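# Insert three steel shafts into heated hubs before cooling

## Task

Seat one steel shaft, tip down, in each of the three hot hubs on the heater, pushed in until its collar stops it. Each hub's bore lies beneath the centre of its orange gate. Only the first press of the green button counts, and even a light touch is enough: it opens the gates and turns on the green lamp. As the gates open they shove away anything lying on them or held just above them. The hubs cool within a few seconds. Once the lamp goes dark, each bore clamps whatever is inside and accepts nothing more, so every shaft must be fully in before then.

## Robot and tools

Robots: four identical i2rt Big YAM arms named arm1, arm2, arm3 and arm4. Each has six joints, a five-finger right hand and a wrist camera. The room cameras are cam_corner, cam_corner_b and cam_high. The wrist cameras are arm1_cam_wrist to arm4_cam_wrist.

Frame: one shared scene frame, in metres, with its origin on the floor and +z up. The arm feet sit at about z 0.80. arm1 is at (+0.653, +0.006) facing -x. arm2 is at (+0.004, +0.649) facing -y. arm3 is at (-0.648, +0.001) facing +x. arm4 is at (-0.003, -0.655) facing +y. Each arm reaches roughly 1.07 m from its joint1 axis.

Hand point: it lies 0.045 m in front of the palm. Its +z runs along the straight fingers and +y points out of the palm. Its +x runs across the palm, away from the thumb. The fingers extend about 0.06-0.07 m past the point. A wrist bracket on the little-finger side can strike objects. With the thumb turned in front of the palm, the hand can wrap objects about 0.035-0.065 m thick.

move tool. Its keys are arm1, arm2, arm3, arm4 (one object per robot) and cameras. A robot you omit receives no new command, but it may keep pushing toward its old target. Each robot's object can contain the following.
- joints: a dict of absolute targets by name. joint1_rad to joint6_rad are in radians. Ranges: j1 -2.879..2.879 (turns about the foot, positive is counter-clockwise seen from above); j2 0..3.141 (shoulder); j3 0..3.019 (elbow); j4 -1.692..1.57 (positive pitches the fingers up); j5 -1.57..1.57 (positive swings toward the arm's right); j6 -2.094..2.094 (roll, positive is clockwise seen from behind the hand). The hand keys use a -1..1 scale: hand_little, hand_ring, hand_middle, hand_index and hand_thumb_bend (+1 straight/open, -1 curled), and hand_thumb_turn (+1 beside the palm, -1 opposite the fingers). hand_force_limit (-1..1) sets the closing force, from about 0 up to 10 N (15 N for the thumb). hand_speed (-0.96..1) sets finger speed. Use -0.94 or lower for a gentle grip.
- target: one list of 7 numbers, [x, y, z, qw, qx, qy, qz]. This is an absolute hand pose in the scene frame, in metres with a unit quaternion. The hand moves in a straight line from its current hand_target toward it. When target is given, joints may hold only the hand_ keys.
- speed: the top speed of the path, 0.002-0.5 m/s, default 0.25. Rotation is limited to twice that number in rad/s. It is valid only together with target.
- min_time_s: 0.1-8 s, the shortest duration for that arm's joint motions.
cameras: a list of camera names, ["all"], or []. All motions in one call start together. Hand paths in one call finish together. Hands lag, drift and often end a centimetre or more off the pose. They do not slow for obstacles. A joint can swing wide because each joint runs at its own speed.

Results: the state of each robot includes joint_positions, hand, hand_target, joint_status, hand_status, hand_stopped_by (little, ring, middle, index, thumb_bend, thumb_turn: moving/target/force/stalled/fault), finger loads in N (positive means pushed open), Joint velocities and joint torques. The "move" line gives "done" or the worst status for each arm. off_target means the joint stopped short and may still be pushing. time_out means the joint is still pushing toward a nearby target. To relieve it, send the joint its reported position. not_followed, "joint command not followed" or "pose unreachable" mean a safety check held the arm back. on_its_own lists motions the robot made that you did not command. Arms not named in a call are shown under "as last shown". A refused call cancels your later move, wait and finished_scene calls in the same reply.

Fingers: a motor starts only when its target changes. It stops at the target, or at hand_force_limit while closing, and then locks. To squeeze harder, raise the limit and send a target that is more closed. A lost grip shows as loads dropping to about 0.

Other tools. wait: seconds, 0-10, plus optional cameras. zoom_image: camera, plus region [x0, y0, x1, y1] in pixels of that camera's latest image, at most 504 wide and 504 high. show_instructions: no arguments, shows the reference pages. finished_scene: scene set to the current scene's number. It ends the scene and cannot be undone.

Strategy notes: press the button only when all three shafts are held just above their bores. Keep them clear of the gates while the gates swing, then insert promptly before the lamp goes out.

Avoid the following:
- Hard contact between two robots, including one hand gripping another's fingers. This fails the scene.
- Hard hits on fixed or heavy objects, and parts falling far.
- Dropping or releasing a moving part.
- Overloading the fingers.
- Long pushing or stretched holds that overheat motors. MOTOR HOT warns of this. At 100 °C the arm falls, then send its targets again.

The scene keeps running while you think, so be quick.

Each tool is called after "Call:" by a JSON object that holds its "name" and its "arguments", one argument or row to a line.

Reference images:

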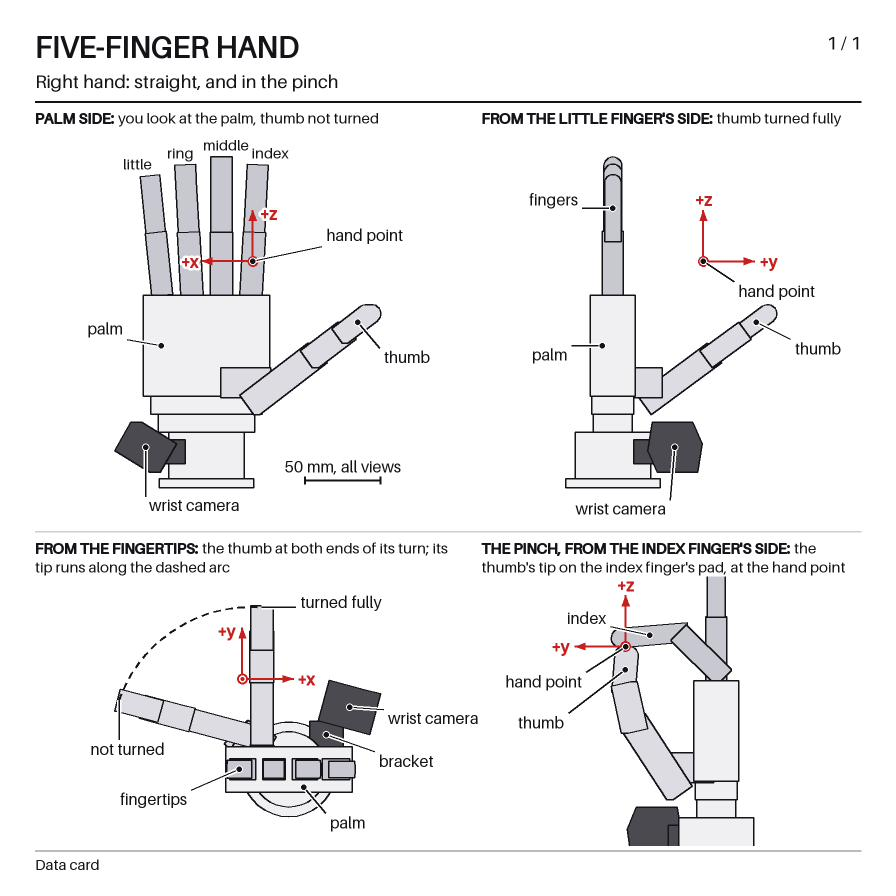

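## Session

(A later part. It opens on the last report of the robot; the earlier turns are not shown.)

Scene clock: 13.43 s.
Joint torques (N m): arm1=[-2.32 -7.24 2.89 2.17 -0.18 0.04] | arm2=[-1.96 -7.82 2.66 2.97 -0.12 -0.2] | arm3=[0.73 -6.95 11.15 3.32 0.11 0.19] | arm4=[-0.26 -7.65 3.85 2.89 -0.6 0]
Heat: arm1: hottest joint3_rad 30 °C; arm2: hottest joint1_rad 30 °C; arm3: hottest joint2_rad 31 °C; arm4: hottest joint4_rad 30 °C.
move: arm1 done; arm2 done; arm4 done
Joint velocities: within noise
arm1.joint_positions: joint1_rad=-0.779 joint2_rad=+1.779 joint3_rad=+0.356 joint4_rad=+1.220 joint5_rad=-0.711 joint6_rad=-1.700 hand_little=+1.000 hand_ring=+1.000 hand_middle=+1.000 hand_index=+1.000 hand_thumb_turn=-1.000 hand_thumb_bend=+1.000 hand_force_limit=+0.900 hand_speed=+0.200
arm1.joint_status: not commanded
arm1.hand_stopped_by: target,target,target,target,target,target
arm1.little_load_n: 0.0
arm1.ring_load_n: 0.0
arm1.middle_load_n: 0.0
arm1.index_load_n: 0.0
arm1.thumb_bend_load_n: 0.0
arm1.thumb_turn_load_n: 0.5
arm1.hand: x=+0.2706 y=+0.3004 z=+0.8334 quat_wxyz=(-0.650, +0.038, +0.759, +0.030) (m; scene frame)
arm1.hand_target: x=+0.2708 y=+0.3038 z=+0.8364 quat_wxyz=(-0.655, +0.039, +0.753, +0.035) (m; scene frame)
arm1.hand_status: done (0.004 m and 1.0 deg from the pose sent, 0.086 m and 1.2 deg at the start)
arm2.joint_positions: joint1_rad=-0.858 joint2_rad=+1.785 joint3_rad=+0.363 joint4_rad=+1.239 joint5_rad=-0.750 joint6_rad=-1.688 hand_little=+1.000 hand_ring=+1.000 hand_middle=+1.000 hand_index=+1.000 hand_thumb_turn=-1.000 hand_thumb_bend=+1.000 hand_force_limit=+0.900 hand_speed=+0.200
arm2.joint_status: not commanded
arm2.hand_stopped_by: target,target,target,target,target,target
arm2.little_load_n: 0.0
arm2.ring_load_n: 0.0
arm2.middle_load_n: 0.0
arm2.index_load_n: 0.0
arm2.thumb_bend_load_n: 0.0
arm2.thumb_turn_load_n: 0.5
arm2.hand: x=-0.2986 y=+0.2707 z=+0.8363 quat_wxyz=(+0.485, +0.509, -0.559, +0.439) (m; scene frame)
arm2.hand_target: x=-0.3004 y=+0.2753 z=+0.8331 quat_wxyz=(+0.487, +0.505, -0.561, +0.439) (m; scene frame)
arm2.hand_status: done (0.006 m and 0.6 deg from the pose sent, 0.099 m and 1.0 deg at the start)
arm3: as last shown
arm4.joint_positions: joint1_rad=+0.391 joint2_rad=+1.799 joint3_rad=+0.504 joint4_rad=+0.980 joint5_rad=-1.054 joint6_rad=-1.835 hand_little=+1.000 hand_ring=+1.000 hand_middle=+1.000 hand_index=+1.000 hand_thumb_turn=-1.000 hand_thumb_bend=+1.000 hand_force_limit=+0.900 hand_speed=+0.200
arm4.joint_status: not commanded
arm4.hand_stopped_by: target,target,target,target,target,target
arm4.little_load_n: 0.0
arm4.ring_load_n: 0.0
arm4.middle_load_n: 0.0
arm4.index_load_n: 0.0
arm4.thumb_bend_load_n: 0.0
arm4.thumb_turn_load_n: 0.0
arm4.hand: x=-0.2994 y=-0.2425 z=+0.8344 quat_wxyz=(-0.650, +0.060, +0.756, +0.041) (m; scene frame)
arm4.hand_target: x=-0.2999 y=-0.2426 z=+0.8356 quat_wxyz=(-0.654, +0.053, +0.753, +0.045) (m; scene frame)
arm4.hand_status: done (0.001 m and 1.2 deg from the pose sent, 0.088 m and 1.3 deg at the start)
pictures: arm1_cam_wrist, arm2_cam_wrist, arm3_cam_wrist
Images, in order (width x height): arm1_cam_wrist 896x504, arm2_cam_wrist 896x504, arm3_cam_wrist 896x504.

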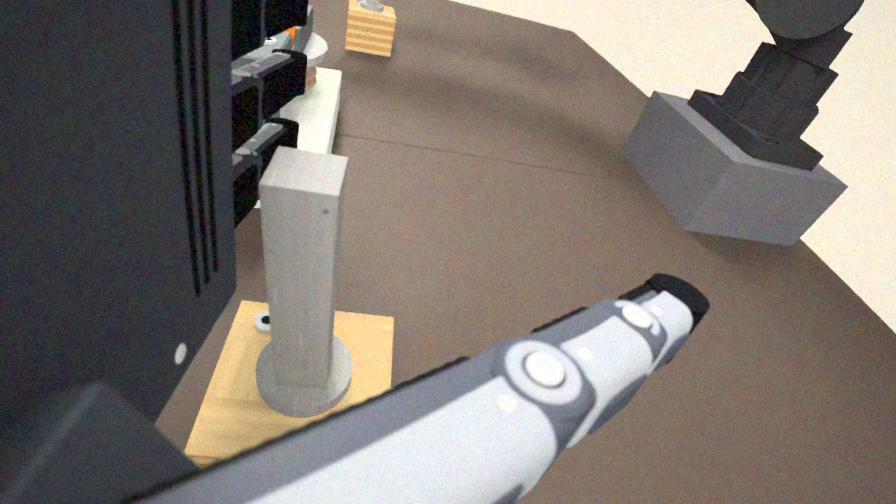

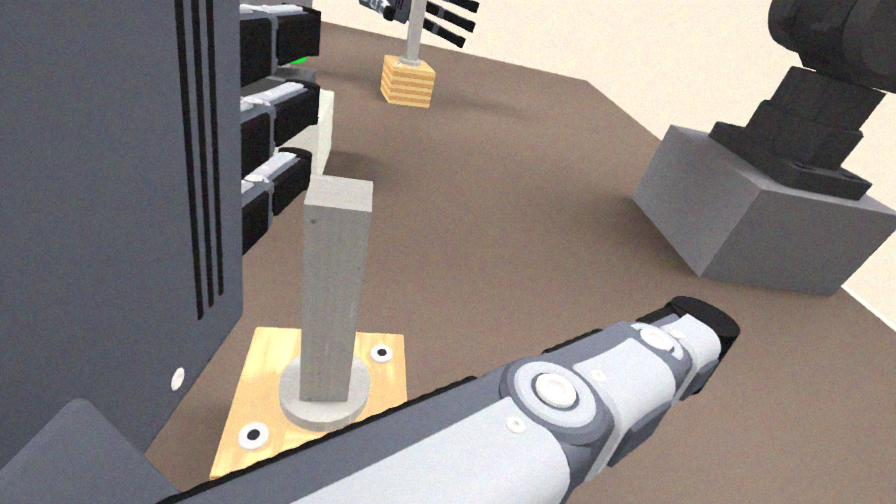

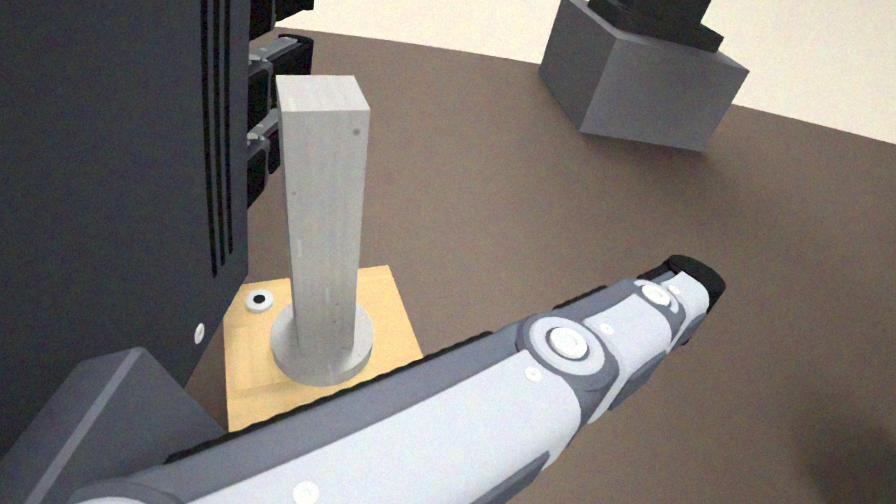

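Call:
{"name": "move", "arguments": {
  "arm1": {"target": [0.271, 0.3108, 0.835, 0.65515, -0.0395, -0.75368, -0.03434], "speed": 0.05, "joints": {"hand_thumb_bend": -0.38, "hand_speed": 0.2}},
  "arm2": {"target": [-0.3157, 0.2765, 0.832, 0.48754, 0.505, -0.56085, 0.43898], "speed": 0.05, "joints": {"hand_thumb_bend": -0.38, "hand_speed": 0.2}},
  "arm4": {"target": [-0.299, -0.2335, 0.835, 0.65445, -0.05265, -0.75287, -0.04577], "speed": 0.05, "joints": {"hand_thumb_bend": -0.38, "hand_speed": 0.2}},
  "cameras": ["arm1_cam_wrist", "arm2_cam_wrist", "arm3_cam_wrist"]
}}

Scene clock: 15.40 s.
Joint torques (N m): arm1=[-2.43 -7.47 3.79 1.78 -0.4 0.01] | arm2=[-2.26 -7.53 4.98 2.03 -0.29 -0.18] | arm3=[1.38 -6.24 11.23 3.4 0.06 0.13] | arm4=[-0.91 -7.71 5.7 2.28 -0.6 -0.05]
Heat: arm1: hottest joint3_rad 30 °C; arm2: hottest joint1_rad 30 °C; arm3: hottest joint2_rad 31 °C; arm4: hottest joint4_rad 30 °C.
move: arm1 done; arm2 off_target; arm4 done
Joint velocities: within noise
arm1.joint_positions: joint1_rad=-0.792 joint2_rad=+1.787 joint3_rad=+0.356 joint4_rad=+1.220 joint5_rad=-0.720 joint6_rad=-1.700 hand_little=+1.000 hand_ring=+1.000 hand_middle=+1.000 hand_index=+1.000 hand_thumb_turn=-1.000 hand_thumb_bend=-0.380 hand_force_limit=+0.900 hand_speed=+0.200
arm1.joint_status: all done
arm1.hand_stopped_by: target,target,target,target,target,target
arm1.little_load_n: 0.0
arm1.ring_load_n: 0.0
arm1.middle_load_n: 0.0
arm1.index_load_n: 0.0
arm1.thumb_bend_load_n: 0.0
arm1.thumb_turn_load_n: 0.0
arm1.hand: x=+0.2744 y=+0.3034 z=+0.8301 quat_wxyz=(-0.648, +0.042, +0.760, +0.029) (m; scene frame)
arm1.hand_target: x=+0.2714 y=+0.3112 z=+0.8350 quat_wxyz=(-0.655, +0.040, +0.754, +0.035) (m; scene frame)
arm1.hand_status: done (0.010 m and 1.3 deg from the pose sent, 0.011 m and 1.0 deg at the start)
arm2.joint_positions: joint1_rad=-0.893 joint2_rad=+1.796 joint3_rad=+0.363 joint4_rad=+1.239 joint5_rad=-0.782 joint6_rad=-1.688 hand_little=+1.000 hand_ring=+1.000 hand_middle=+1.000 hand_index=+1.000 hand_thumb_turn=-1.000 hand_thumb_bend=-0.380 hand_force_limit=+0.900 hand_speed=+0.200
arm2.joint_status: all done
arm2.hand_stopped_by: target,target,target,target,target,target
arm2.little_load_n: 0.0
arm2.ring_load_n: 0.0
arm2.middle_load_n: 0.0
arm2.index_load_n: 0.0
arm2.thumb_bend_load_n: 0.0
arm2.thumb_turn_load_n: 0.0
arm2.hand: x=-0.3050 y=+0.2794 z=+0.8322 quat_wxyz=(+0.482, +0.506, -0.564, +0.441) (m; scene frame)
arm2.hand_target: x=-0.3156 y=+0.2765 z=+0.8326 quat_wxyz=(+0.488, +0.505, -0.561, +0.439) (m; scene frame)
arm2.hand_status: off_target (0.011 m and 0.8 deg from the pose sent, 0.019 m and 0.6 deg at the start)
arm3: as last shown
arm4.joint_positions: joint1_rad=+0.378 joint2_rad=+1.810 joint3_rad=+0.505 joint4_rad=+0.980 joint5_rad=-1.063 joint6_rad=-1.840 hand_little=+1.000 hand_ring=+1.000 hand_middle=+1.000 hand_index=+1.000 hand_thumb_turn=-1.000 hand_thumb_bend=-0.380 hand_force_limit=+0.900 hand_speed=+0.200
arm4.joint_status: all done
arm4.hand_stopped_by: target,target,target,target,target,target
arm4.little_load_n: 0.0
arm4.ring_load_n: 0.0
arm4.middle_load_n: 0.0
arm4.index_load_n: 0.0
arm4.thumb_bend_load_n: 0.5
arm4.thumb_turn_load_n: 0.0
arm4.hand: x=-0.2952 y=-0.2408 z=+0.8306 quat_wxyz=(-0.650, +0.063, +0.756, +0.040) (m; scene frame)
arm4.hand_target: x=-0.2950 y=-0.2303 z=+0.8353 quat_wxyz=(-0.654, +0.055, +0.753, +0.051) (m; scene frame)
arm4.hand_status: done (0.009 m and 1.5 deg from the pose sent, 0.009 m and 1.2 deg at the start)
pictures: arm1_cam_wrist, arm2_cam_wrist, arm3_cam_wrist
Images, in order (width x height): arm1_cam_wrist 896x504, arm2_cam_wrist 896x504, arm3_cam_wrist 896x504.

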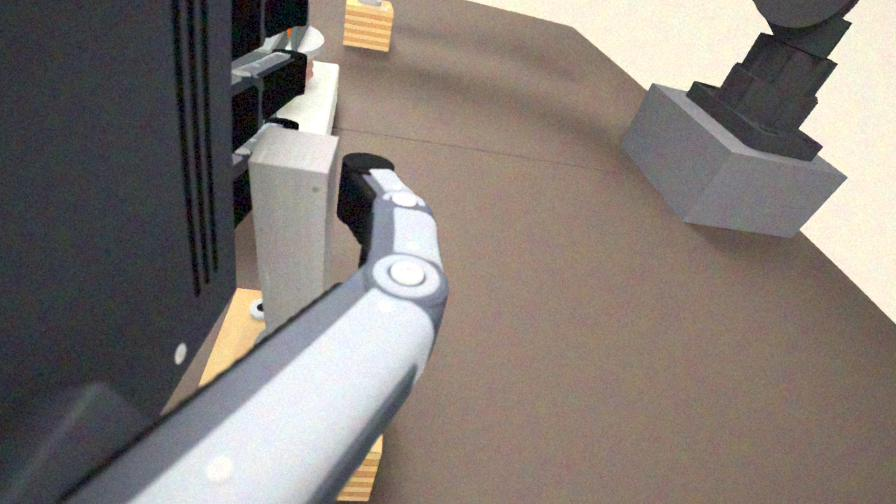

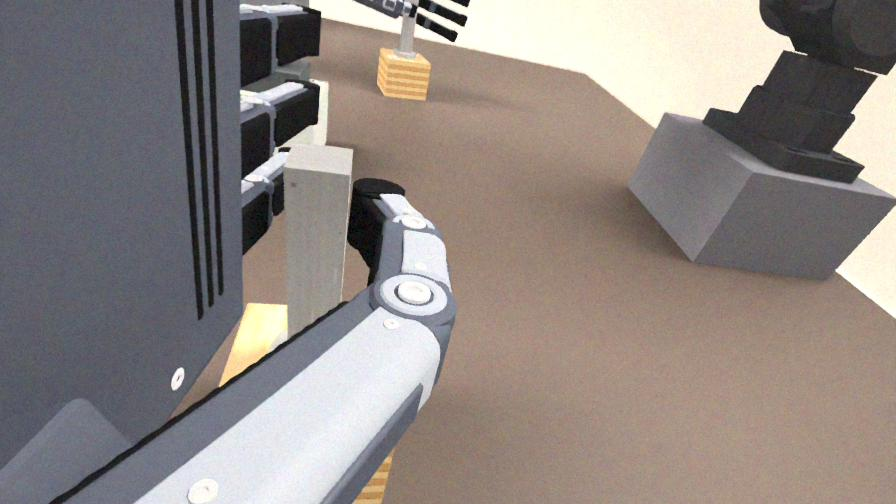

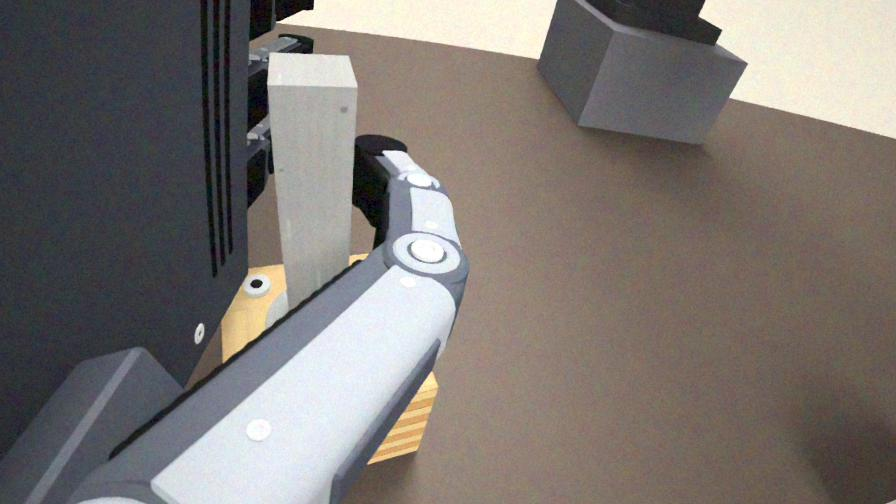

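Call:
{"name": "move", "arguments": {
  "arm1": {"target": [0.2715, 0.3145, 0.835, 0.65515, -0.0395, -0.75368, -0.03434], "speed": 0.05},
  "arm2": {"target": [-0.3265, 0.2775, 0.835, 0.48754, 0.505, -0.56085, 0.43898], "speed": 0.05},
  "arm4": {"target": [-0.298, -0.2255, 0.837, 0.65445, -0.05265, -0.75287, -0.04577], "speed": 0.05},
  "cameras": ["arm1_cam_wrist", "arm2_cam_wrist", "arm3_cam_wrist"]
}}

Scene clock: 16.57 s.
Joint torques (N m): arm1=[-2.49 -7.53 4.21 1.52 -0.41 -0.01] | arm2=[-1.67 -8 4.93 1.22 -0.15 -0.27] | arm3=[0.85 -6.65 11.3 3.19 0.13 0.16] | arm4=[-0.91 -7.88 6.38 1.32 -0.6 -0.05]
Heat: arm1: hottest joint3_rad 30 °C; arm2: hottest joint1_rad 30 °C; arm3: hottest joint2_rad 31 °C; arm4: hottest joint4_rad 30 °C.
move: arm1 off_target; arm2 off_target; arm4 off_target
Joint velocities: within noise
arm1.joint_positions: joint1_rad=-0.800 joint2_rad=+1.788 joint3_rad=+0.356 joint4_rad=+1.220 joint5_rad=-0.729 joint6_rad=-1.700 hand_little=+1.000 hand_ring=+1.000 hand_middle=+1.000 hand_index=+1.000 hand_thumb_turn=-1.000 hand_thumb_bend=-0.380 hand_force_limit=+0.900 hand_speed=+0.200
arm1.joint_status: not commanded
arm1.hand_stopped_by: target,target,target,target,target,target
arm1.little_load_n: 0.0
arm1.ring_load_n: 0.0
arm1.middle_load_n: 0.0
arm1.index_load_n: 0.0
arm1.thumb_bend_load_n: 0.0
arm1.thumb_turn_load_n: 0.0
arm1.hand: x=+0.2760 y=+0.3044 z=+0.8296 quat_wxyz=(-0.648, +0.043, +0.760, +0.028) (m; scene frame)
arm1.hand_target: x=+0.2715 y=+0.3142 z=+0.8349 quat_wxyz=(-0.655, +0.040, +0.754, +0.034) (m; scene frame)
arm1.hand_status: off_target (0.012 m and 1.4 deg from the pose sent, 0.013 m and 1.3 deg at the start)
arm2.joint_positions: joint1_rad=-0.915 joint2_rad=+1.796 joint3_rad=+0.381 joint4_rad=+1.236 joint5_rad=-0.818 joint6_rad=-1.688 hand_little=+1.000 hand_ring=+1.000 hand_middle=+1.000 hand_index=+1.000 hand_thumb_turn=-1.000 hand_thumb_bend=-0.380 hand_force_limit=+0.900 hand_speed=+0.200
arm2.joint_status: not commanded
arm2.hand_stopped_by: target,target,target,target,target,target
arm2.little_load_n: 0.0
arm2.ring_load_n: 0.0
arm2.middle_load_n: 0.0
arm2.index_load_n: 0.0
arm2.thumb_bend_load_n: 0.0
arm2.thumb_turn_load_n: 0.0
arm2.hand: x=-0.3127 y=+0.2781 z=+0.8376 quat_wxyz=(+0.485, +0.508, -0.555, +0.446) (m; scene frame)
arm2.hand_target: x=-0.3250 y=+0.2772 z=+0.8354 quat_wxyz=(+0.487, +0.506, -0.559, +0.441) (m; scene frame)
arm2.hand_status: off_target (0.014 m and 1.1 deg from the pose sent, 0.022 m and 0.8 deg at the start)
arm3: as last shown
arm4.joint_positions: joint1_rad=+0.378 joint2_rad=+1.810 joint3_rad=+0.518 joint4_rad=+0.980 joint5_rad=-1.074 joint6_rad=-1.835 hand_little=+1.000 hand_ring=+1.000 hand_middle=+1.000 hand_index=+1.000 hand_thumb_turn=-1.000 hand_thumb_bend=-0.380 hand_force_limit=+0.900 hand_speed=+0.200
arm4.joint_status: not commanded
arm4.hand_stopped_by: target,target,target,target,target,target
arm4.little_load_n: 0.0
arm4.ring_load_n: 0.0
arm4.middle_load_n: 0.0
arm4.index_load_n: 0.0
arm4.thumb_bend_load_n: 0.0
arm4.thumb_turn_load_n: 0.0
arm4.hand: x=-0.2980 y=-0.2375 z=+0.8346 quat_wxyz=(-0.653, +0.057, +0.754, +0.038) (m; scene frame)
arm4.hand_target: x=-0.2979 y=-0.2261 z=+0.8367 quat_wxyz=(-0.655, +0.054, +0.753, +0.044) (m; scene frame)
arm4.hand_status: off_target (0.012 m and 1.0 deg from the pose sent, 0.017 m and 1.5 deg at the start)
pictures: arm1_cam_wrist, arm2_cam_wrist, arm3_cam_wrist
Images, in order (width x height): arm1_cam_wrist 896x504, arm2_cam_wrist 896x504, arm3_cam_wrist 896x504.

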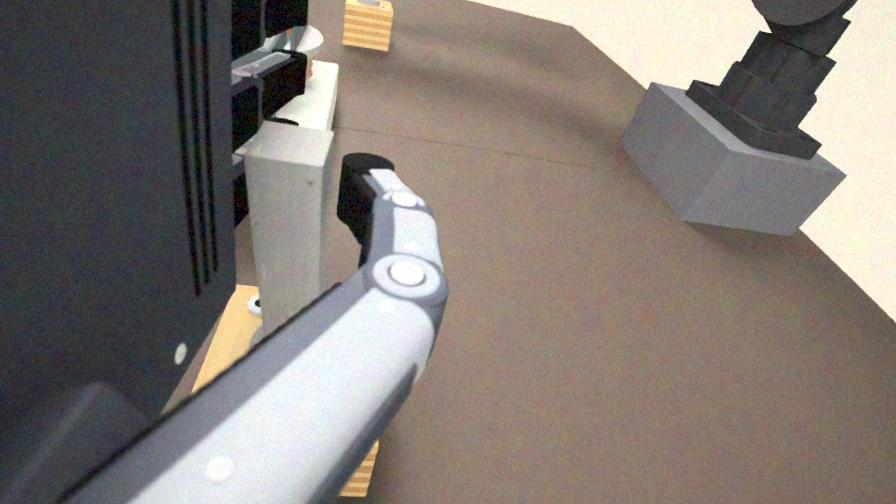

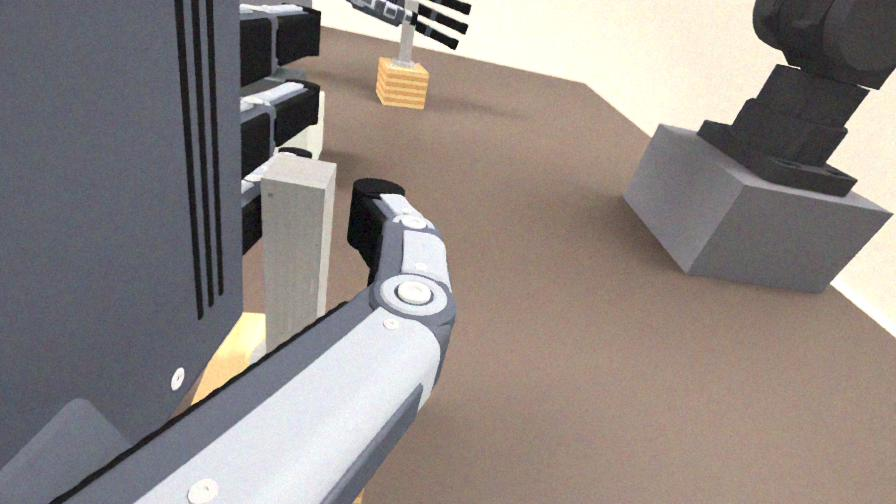

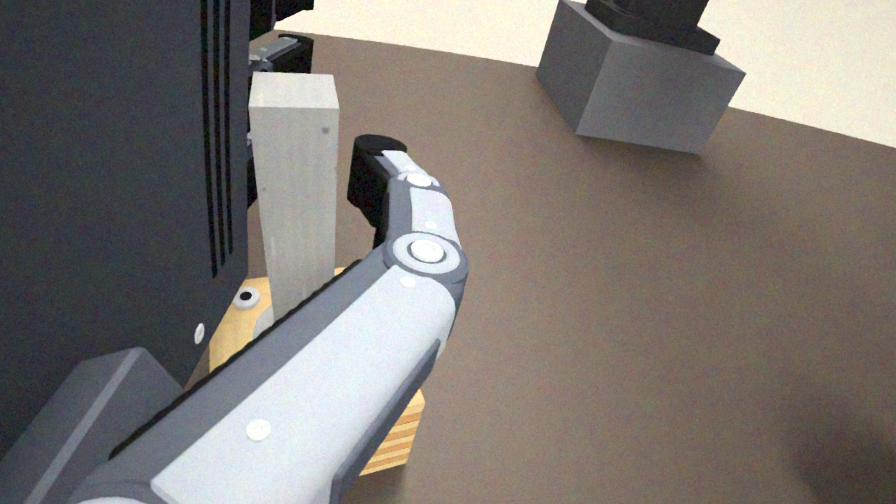

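Call:
{"name": "move", "arguments": {
  "arm1": {"joints":{"hand_thumb_bend":-0.95,"hand_force_limit":0.9,"hand_speed":-0.85}},
  "arm2": {"joints":{"hand_thumb_bend":-0.95,"hand_force_limit":0.9,"hand_speed":-0.85}},
  "arm4": {"joints":{"hand_thumb_bend":-0.95,"hand_force_limit":0.9,"hand_speed":-0.85}},
  "cameras": ["arm1_cam_wrist","arm2_cam_wrist","arm3_cam_wrist"]
}}

Scene clock: 21.37 s.
Joint torques (N m): arm1=[-2.2 -7.65 3.9 1.47 -0.4 -0.01] | arm2=[-2.9 -8.23 5.29 1.13 -0.13 -0.25] | arm3=[0.5 -6.95 11.21 3.38 0.07 0.18] | arm4=[-0.62 -8.06 5.71 1.35 -0.6 -0.05]
Heat: arm1: hottest joint3_rad 30 °C; arm2: hottest joint1_rad 30 °C; arm3: hottest joint2_rad 31 °C; arm4: hottest joint4_rad 30 °C.
move: arm1 off_target; arm2 done; arm4 off_target
Joint velocities: within noise
arm1.joint_positions: joint1_rad=-0.811 joint2_rad=+1.790 joint3_rad=+0.361 joint4_rad=+1.220 joint5_rad=-0.729 joint6_rad=-1.703 hand_little=+1.000 hand_ring=+1.000 hand_middle=+1.000 hand_index=+1.000 hand_thumb_turn=-1.000 hand_thumb_bend=-0.588 hand_force_limit=+0.900 hand_speed=-0.850
arm1.joint_status: hand_thumb_bend off_target (ended at -0.588, target -0.950); the others done
arm1.hand_stopped_by: target,target,target,target,force,target
arm1.little_load_n: 0.5
arm1.ring_load_n: 0.0
arm1.middle_load_n: 0.5
arm1.index_load_n: 0.0
arm1.thumb_bend_load_n: 14.0
arm1.thumb_turn_load_n: 1.5
arm1.hand: x=+0.2779 y=+0.3100 z=+0.8305 quat_wxyz=(-0.649, +0.045, +0.759, +0.033) (m; scene frame)
arm1.hand_target: x=+0.2745 y=+0.3174 z=+0.8345 quat_wxyz=(-0.654, +0.042, +0.754, +0.038) (m; scene frame)
arm1.hand_status: not commanded
arm2.joint_positions: joint1_rad=-0.915 joint2_rad=+1.796 joint3_rad=+0.381 joint4_rad=+1.236 joint5_rad=-0.818 joint6_rad=-1.688 hand_little=+1.000 hand_ring=+1.000 hand_middle=+1.000 hand_index=+1.000 hand_thumb_turn=-1.000 hand_thumb_bend=-0.941 hand_force_limit=+0.900 hand_speed=-0.850
arm2.joint_status: all done
arm2.hand_stopped_by: target,target,target,target,stalled,target
arm2.little_load_n: 0.0
arm2.ring_load_n: 0.0
arm2.middle_load_n: 0.0
arm2.index_load_n: 0.0
arm2.thumb_bend_load_n: 12.5
arm2.thumb_turn_load_n: 1.0
arm2.hand: x=-0.3127 y=+0.2781 z=+0.8376 quat_wxyz=(+0.485, +0.508, -0.555, +0.446) (m; scene frame)
arm2.hand_target: x=-0.3250 y=+0.2772 z=+0.8355 quat_wxyz=(+0.487, +0.506, -0.559, +0.441) (m; scene frame)
arm2.hand_status: not commanded
arm3: as last shown
arm4.joint_positions: joint1_rad=+0.374 joint2_rad=+1.812 joint3_rad=+0.525 joint4_rad=+0.980 joint5_rad=-1.072 joint6_rad=-1.843 hand_little=+1.000 hand_ring=+1.000 hand_middle=+1.000 hand_index=+1.000 hand_thumb_turn=-1.000 hand_thumb_bend=-0.579 hand_force_limit=+0.900 hand_speed=-0.850
arm4.joint_status: hand_thumb_bend off_target (ended at -0.579, target -0.950); the others done
arm4.hand_stopped_by: target,target,target,target,force,target
arm4.little_load_n: 0.0
arm4.ring_load_n: 0.0
arm4.middle_load_n: 0.5
arm4.index_load_n: 0.0
arm4.thumb_bend_load_n: 13.5
arm4.thumb_turn_load_n: 1.0
arm4.hand: x=-0.2971 y=-0.2326 z=+0.8366 quat_wxyz=(-0.654, +0.055, +0.753, +0.045) (m; scene frame)
arm4.hand_target: x=-0.2973 y=-0.2252 z=+0.8373 quat_wxyz=(-0.654, +0.052, +0.753, +0.047) (m; scene frame)
arm4.hand_status: not commanded
pictures: arm1_cam_wrist, arm2_cam_wrist, arm3_cam_wrist
Images, in order (width x height): arm1_cam_wrist 896x504, arm2_cam_wrist 896x504, arm3_cam_wrist 896x504.

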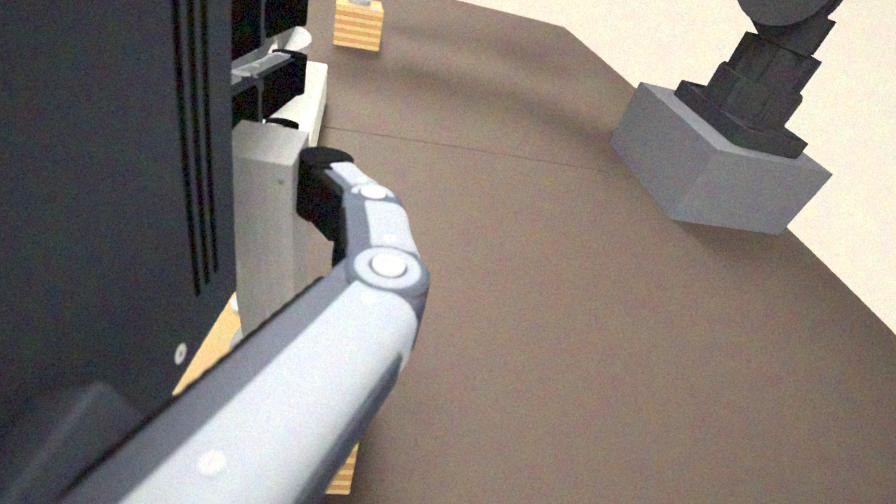

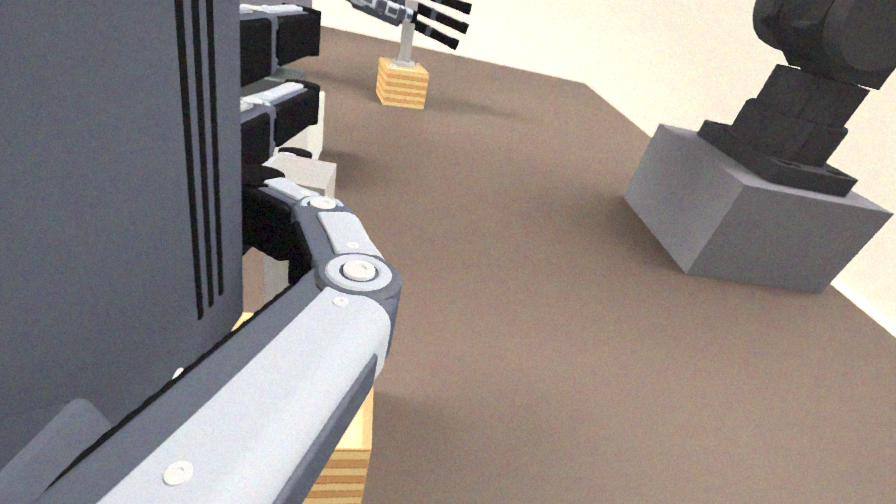

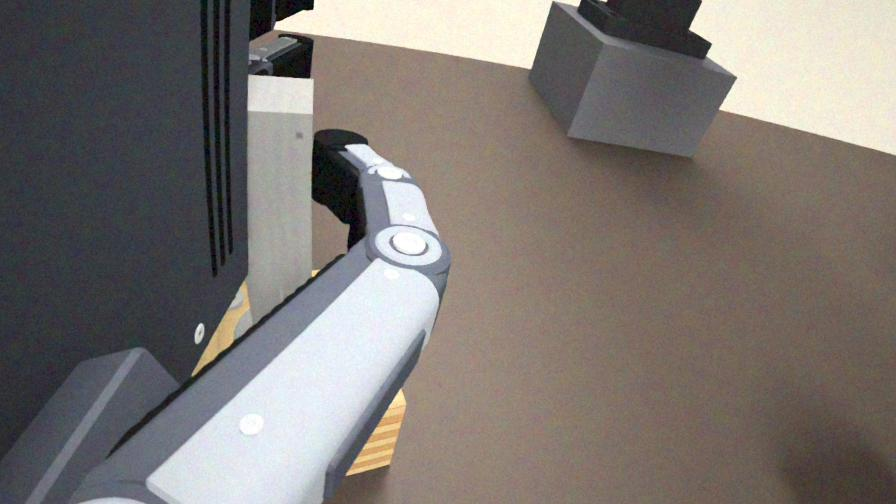

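Call:
{"name": "move", "arguments": {
  "arm2": {"joints":{"hand_thumb_bend":-0.38,"hand_speed":-0.4}},
  "cameras": ["arm2_cam_wrist","cam_corner","cam_corner_b","cam_high"]
}}

Call:
{"name": "zoom_image", "arguments": {
  "camera": "arm2_cam_wrist",
  "region": [150, 80, 450, 500]
}}

Scene clock: 22.70 s.
Joint torques (N m): arm1=[-2.32 -7.53 3.92 1.5 -0.41 -0.01] | arm2=[-2.37 -7.82 5.11 1.05 -0.13 -0.21] | arm3=[1.61 -6.3 11.25 3.12 0.12 0.15] | arm4=[-0.67 -8.12 5.72 1.32 -0.6 -0.05]
Heat: arm1: hottest joint3_rad 30 °C; arm2: hottest joint1_rad 30 °C; arm3: hottest joint2_rad 31 °C; arm4: hottest joint4_rad 30 °C.
move: arm2 done
Joint velocities: arm1=[-0.024 -0.015 0.012 -0.007 0.081 -0.168] | arm2=[within noise] | arm3=[within noise] | arm4=[within noise]
arm1, arm3, arm4: as last shown
arm1.little_load_n: 0.0
arm1.middle_load_n: 0.0
arm1.thumb_bend_load_n: 13.5
arm2.joint_positions: joint1_rad=-0.915 joint2_rad=+1.796 joint3_rad=+0.381 joint4_rad=+1.236 joint5_rad=-0.818 joint6_rad=-1.688 hand_little=+1.000 hand_ring=+1.000 hand_middle=+1.000 hand_index=+1.000 hand_thumb_turn=-1.000 hand_thumb_bend=-0.380 hand_force_limit=+0.900 hand_speed=-0.400
arm2.joint_status: all done
arm2.hand_stopped_by: target,target,target,target,target,target
arm2.little_load_n: 0.0
arm2.ring_load_n: 0.0
arm2.middle_load_n: 0.0
arm2.index_load_n: 0.0
arm2.thumb_bend_load_n: 0.0
arm2.thumb_turn_load_n: 0.0
arm2.hand: x=-0.3127 y=+0.2781 z=+0.8376 quat_wxyz=(+0.485, +0.508, -0.555, +0.446) (m; scene frame)
arm2.hand_target: x=-0.3250 y=+0.2772 z=+0.8355 quat_wxyz=(+0.487, +0.506, -0.559, +0.441) (m; scene frame)
arm2.hand_status: not commanded
arm4.middle_load_n: 0.0
pictures: arm2_cam_wrist, cam_corner, cam_corner_b, cam_high
Images, in order (width x height): arm2_cam_wrist 896x504, cam_corner 896x504, cam_corner_b 896x504, cam_high 896x504.

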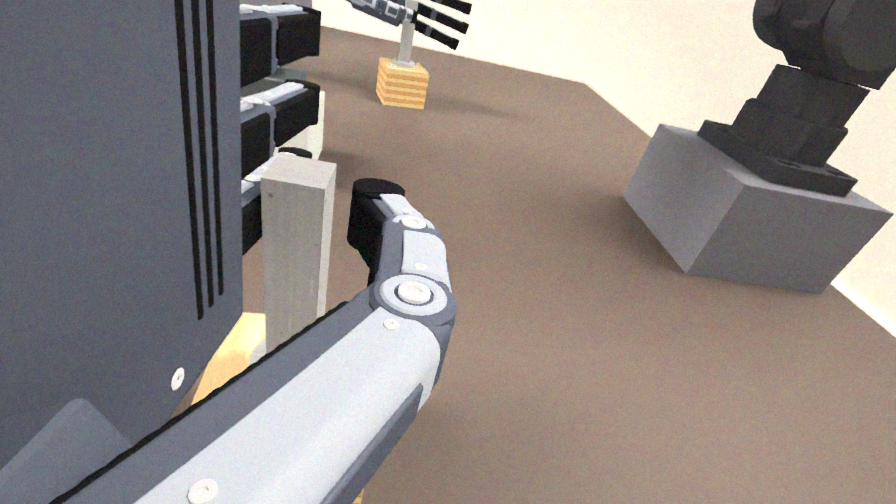

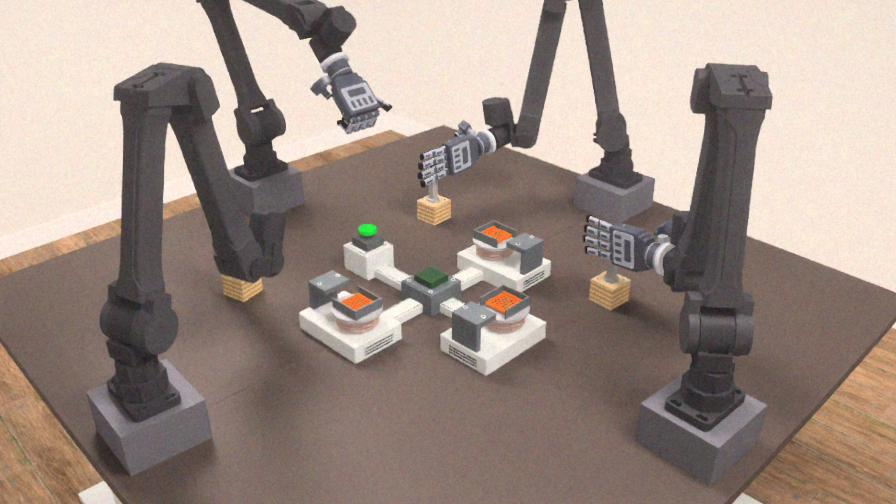

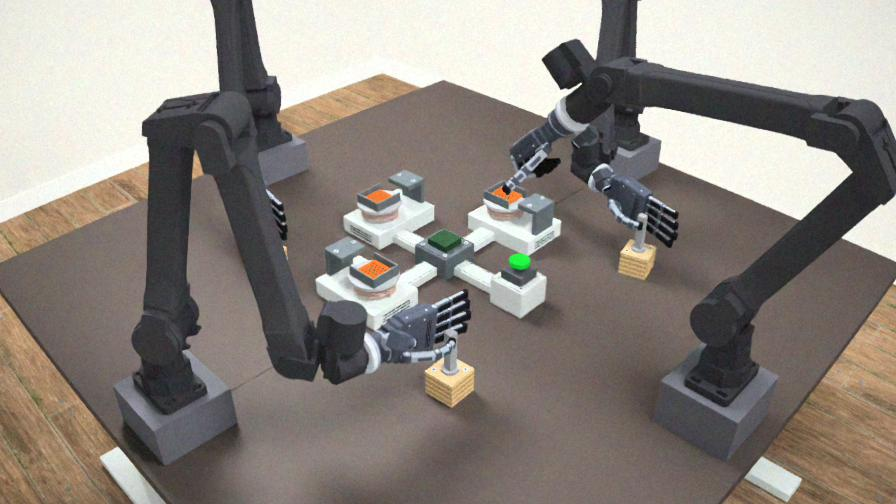

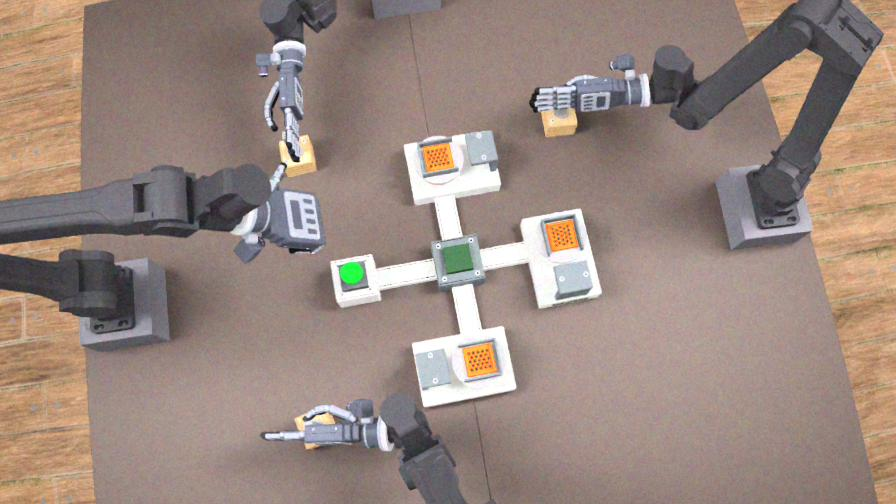

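Scaled by 1.200 from the camera's 896x504 image, which has a finer 1280x720 frame.

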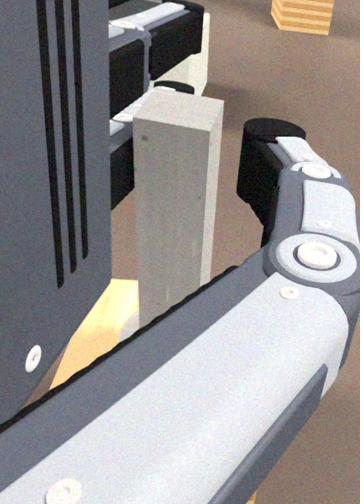

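Call:
{"name": "zoom_image", "arguments": {
  "camera": "cam_corner_b",
  "region": [370, 270, 500, 420]
}}

Call:
{"name": "zoom_image", "arguments": {
  "camera": "cam_corner",
  "region": [390, 120, 520, 240]
}}

Call:
{"name": "zoom_image", "arguments": {
  "camera": "cam_high",
  "region": [230, 60, 350, 190]
}}

Scaled by 3.360 from the camera's 896x504 image, which has a finer 1280x720 frame.

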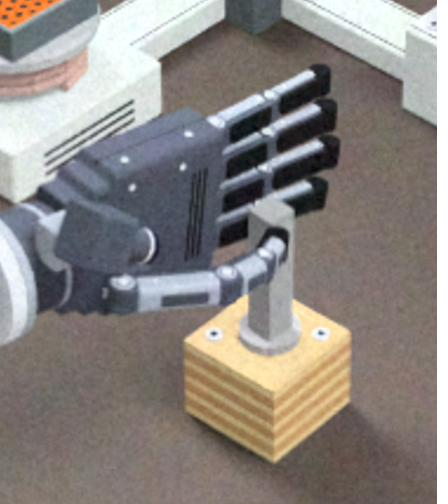

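Scaled by 3.877 from the camera's 896x504 image, which has a finer 1280x720 frame.

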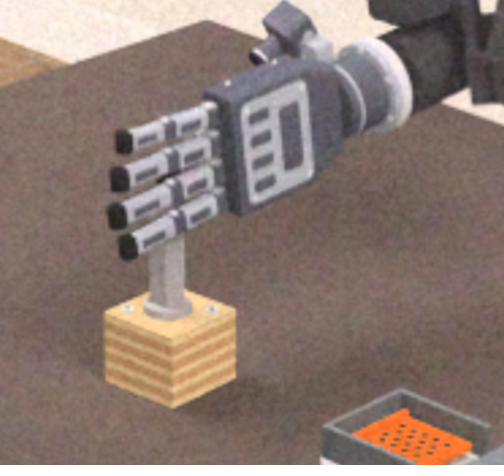

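Scaled by 3.877 from the camera's 896x504 image, which has a finer 1280x720 frame.

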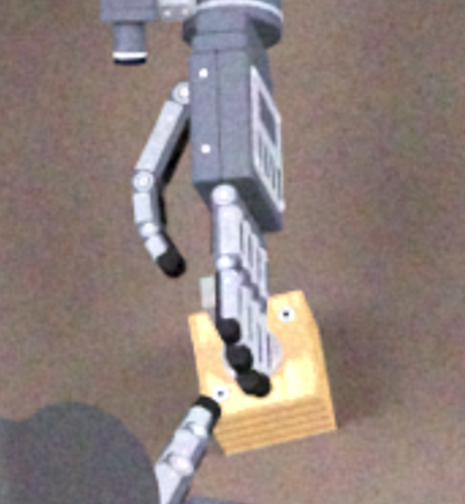

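Call:
{"name": "move", "arguments": {
  "arm2": {"target":[-0.3305,0.2635,0.8300,0.48754,0.505,-0.56085,0.43898],"speed":0.03},
  "cameras": ["arm2_cam_wrist","cam_corner_b","cam_high"]
}}

Call:
{"name": "zoom_image", "arguments": {
  "camera": "cam_high",
  "region": [230, 60, 350, 190]
}}

Call:
{"name": "zoom_image", "arguments": {
  "camera": "cam_corner_b",
  "region": [370, 270, 500, 420]
}}

Scene clock: 24.70 s.
Joint torques (N m): arm1=[-2.37 -7.59 3.92 1.48 -0.41 -0.01] | arm2=[-0.91 -7.71 5.83 1.09 0.45 -0.22] | arm3=[1.14 -6.18 11.34 3.34 0.15 0.17] | arm4=[-0.73 -8.06 5.74 1.32 -0.6 -0.05]
Heat: arm1: hottest joint3_rad 30 °C; arm2: hottest joint1_rad 30 °C; arm3: hottest joint2_rad 31 °C; arm4: hottest joint4_rad 30 °C.
move: arm2 off_target
Joint velocities: within noise
arm1, arm3, arm4: as last shown
arm1.middle_load_n: 0.5
arm2.joint_positions: joint1_rad=-0.904 joint2_rad=+1.819 joint3_rad=+0.407 joint4_rad=+1.235 joint5_rad=-0.805 joint6_rad=-1.688 hand_little=+1.000 hand_ring=+1.000 hand_middle=+1.000 hand_index=+1.000 hand_thumb_turn=-1.000 hand_thumb_bend=-0.380 hand_force_limit=+0.900 hand_speed=-0.400
arm2.joint_status: not commanded
arm2.hand_stopped_by: target,target,target,target,target,target
arm2.little_load_n: 0.0
arm2.ring_load_n: 0.0
arm2.middle_load_n: 0.0
arm2.index_load_n: 0.0
arm2.thumb_bend_load_n: 0.0
arm2.thumb_turn_load_n: 0.0
arm2.hand: x=-0.3183 y=+0.2700 z=+0.8344 quat_wxyz=(+0.485, +0.508, -0.555, +0.445) (m; scene frame)
arm2.hand_target: x=-0.3294 y=+0.2632 z=+0.8300 quat_wxyz=(+0.487, +0.506, -0.560, +0.440) (m; scene frame)
arm2.hand_status: off_target (0.014 m and 1.0 deg from the pose sent, 0.024 m and 1.1 deg at the start)
arm4.thumb_bend_load_n: 14.0
pictures: arm2_cam_wrist, cam_corner_b, cam_high
Images, in order (width x height): arm2_cam_wrist 896x504, cam_corner_b 896x504, cam_high 896x504.

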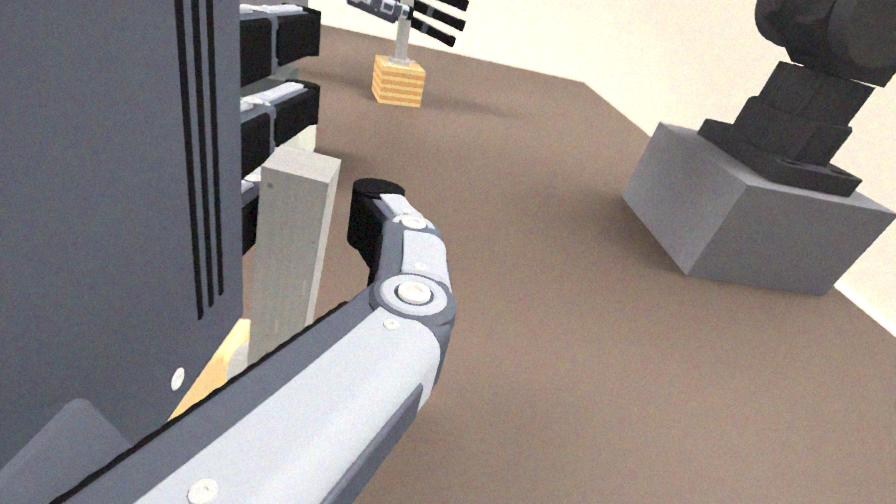

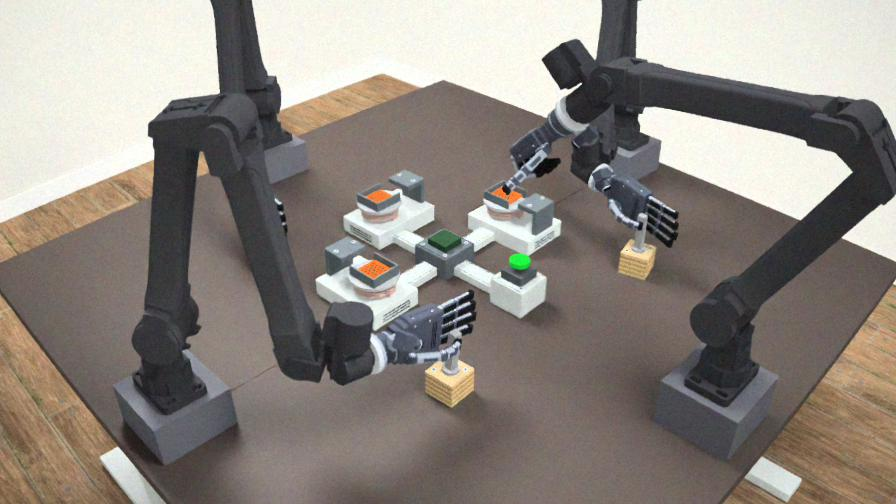

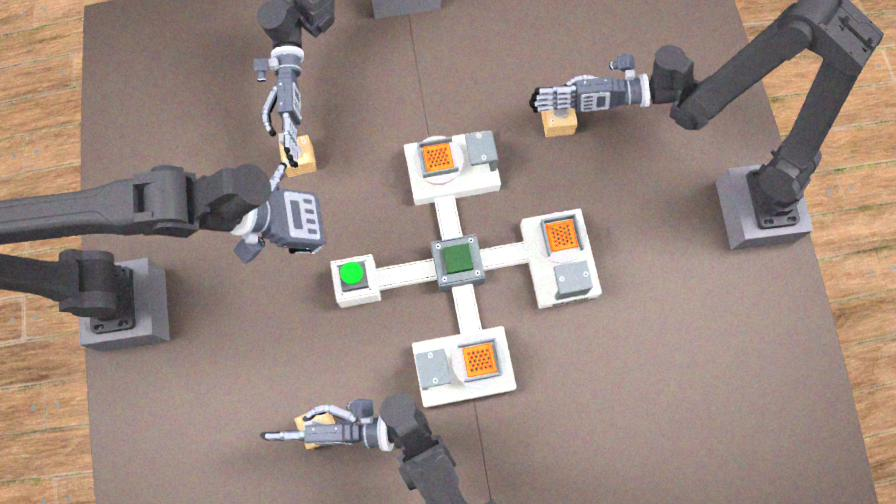

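Scaled by 3.877 from the camera's 896x504 image, which has a finer 1280x720 frame.

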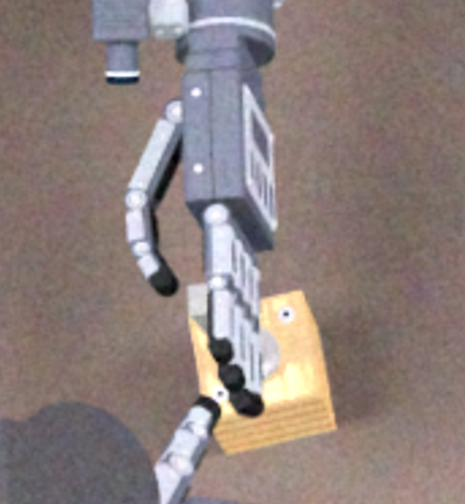

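Scaled by 3.360 from the camera's 896x504 image, which has a finer 1280x720 frame.

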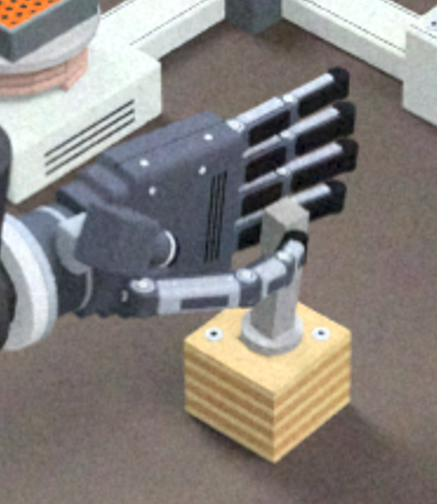

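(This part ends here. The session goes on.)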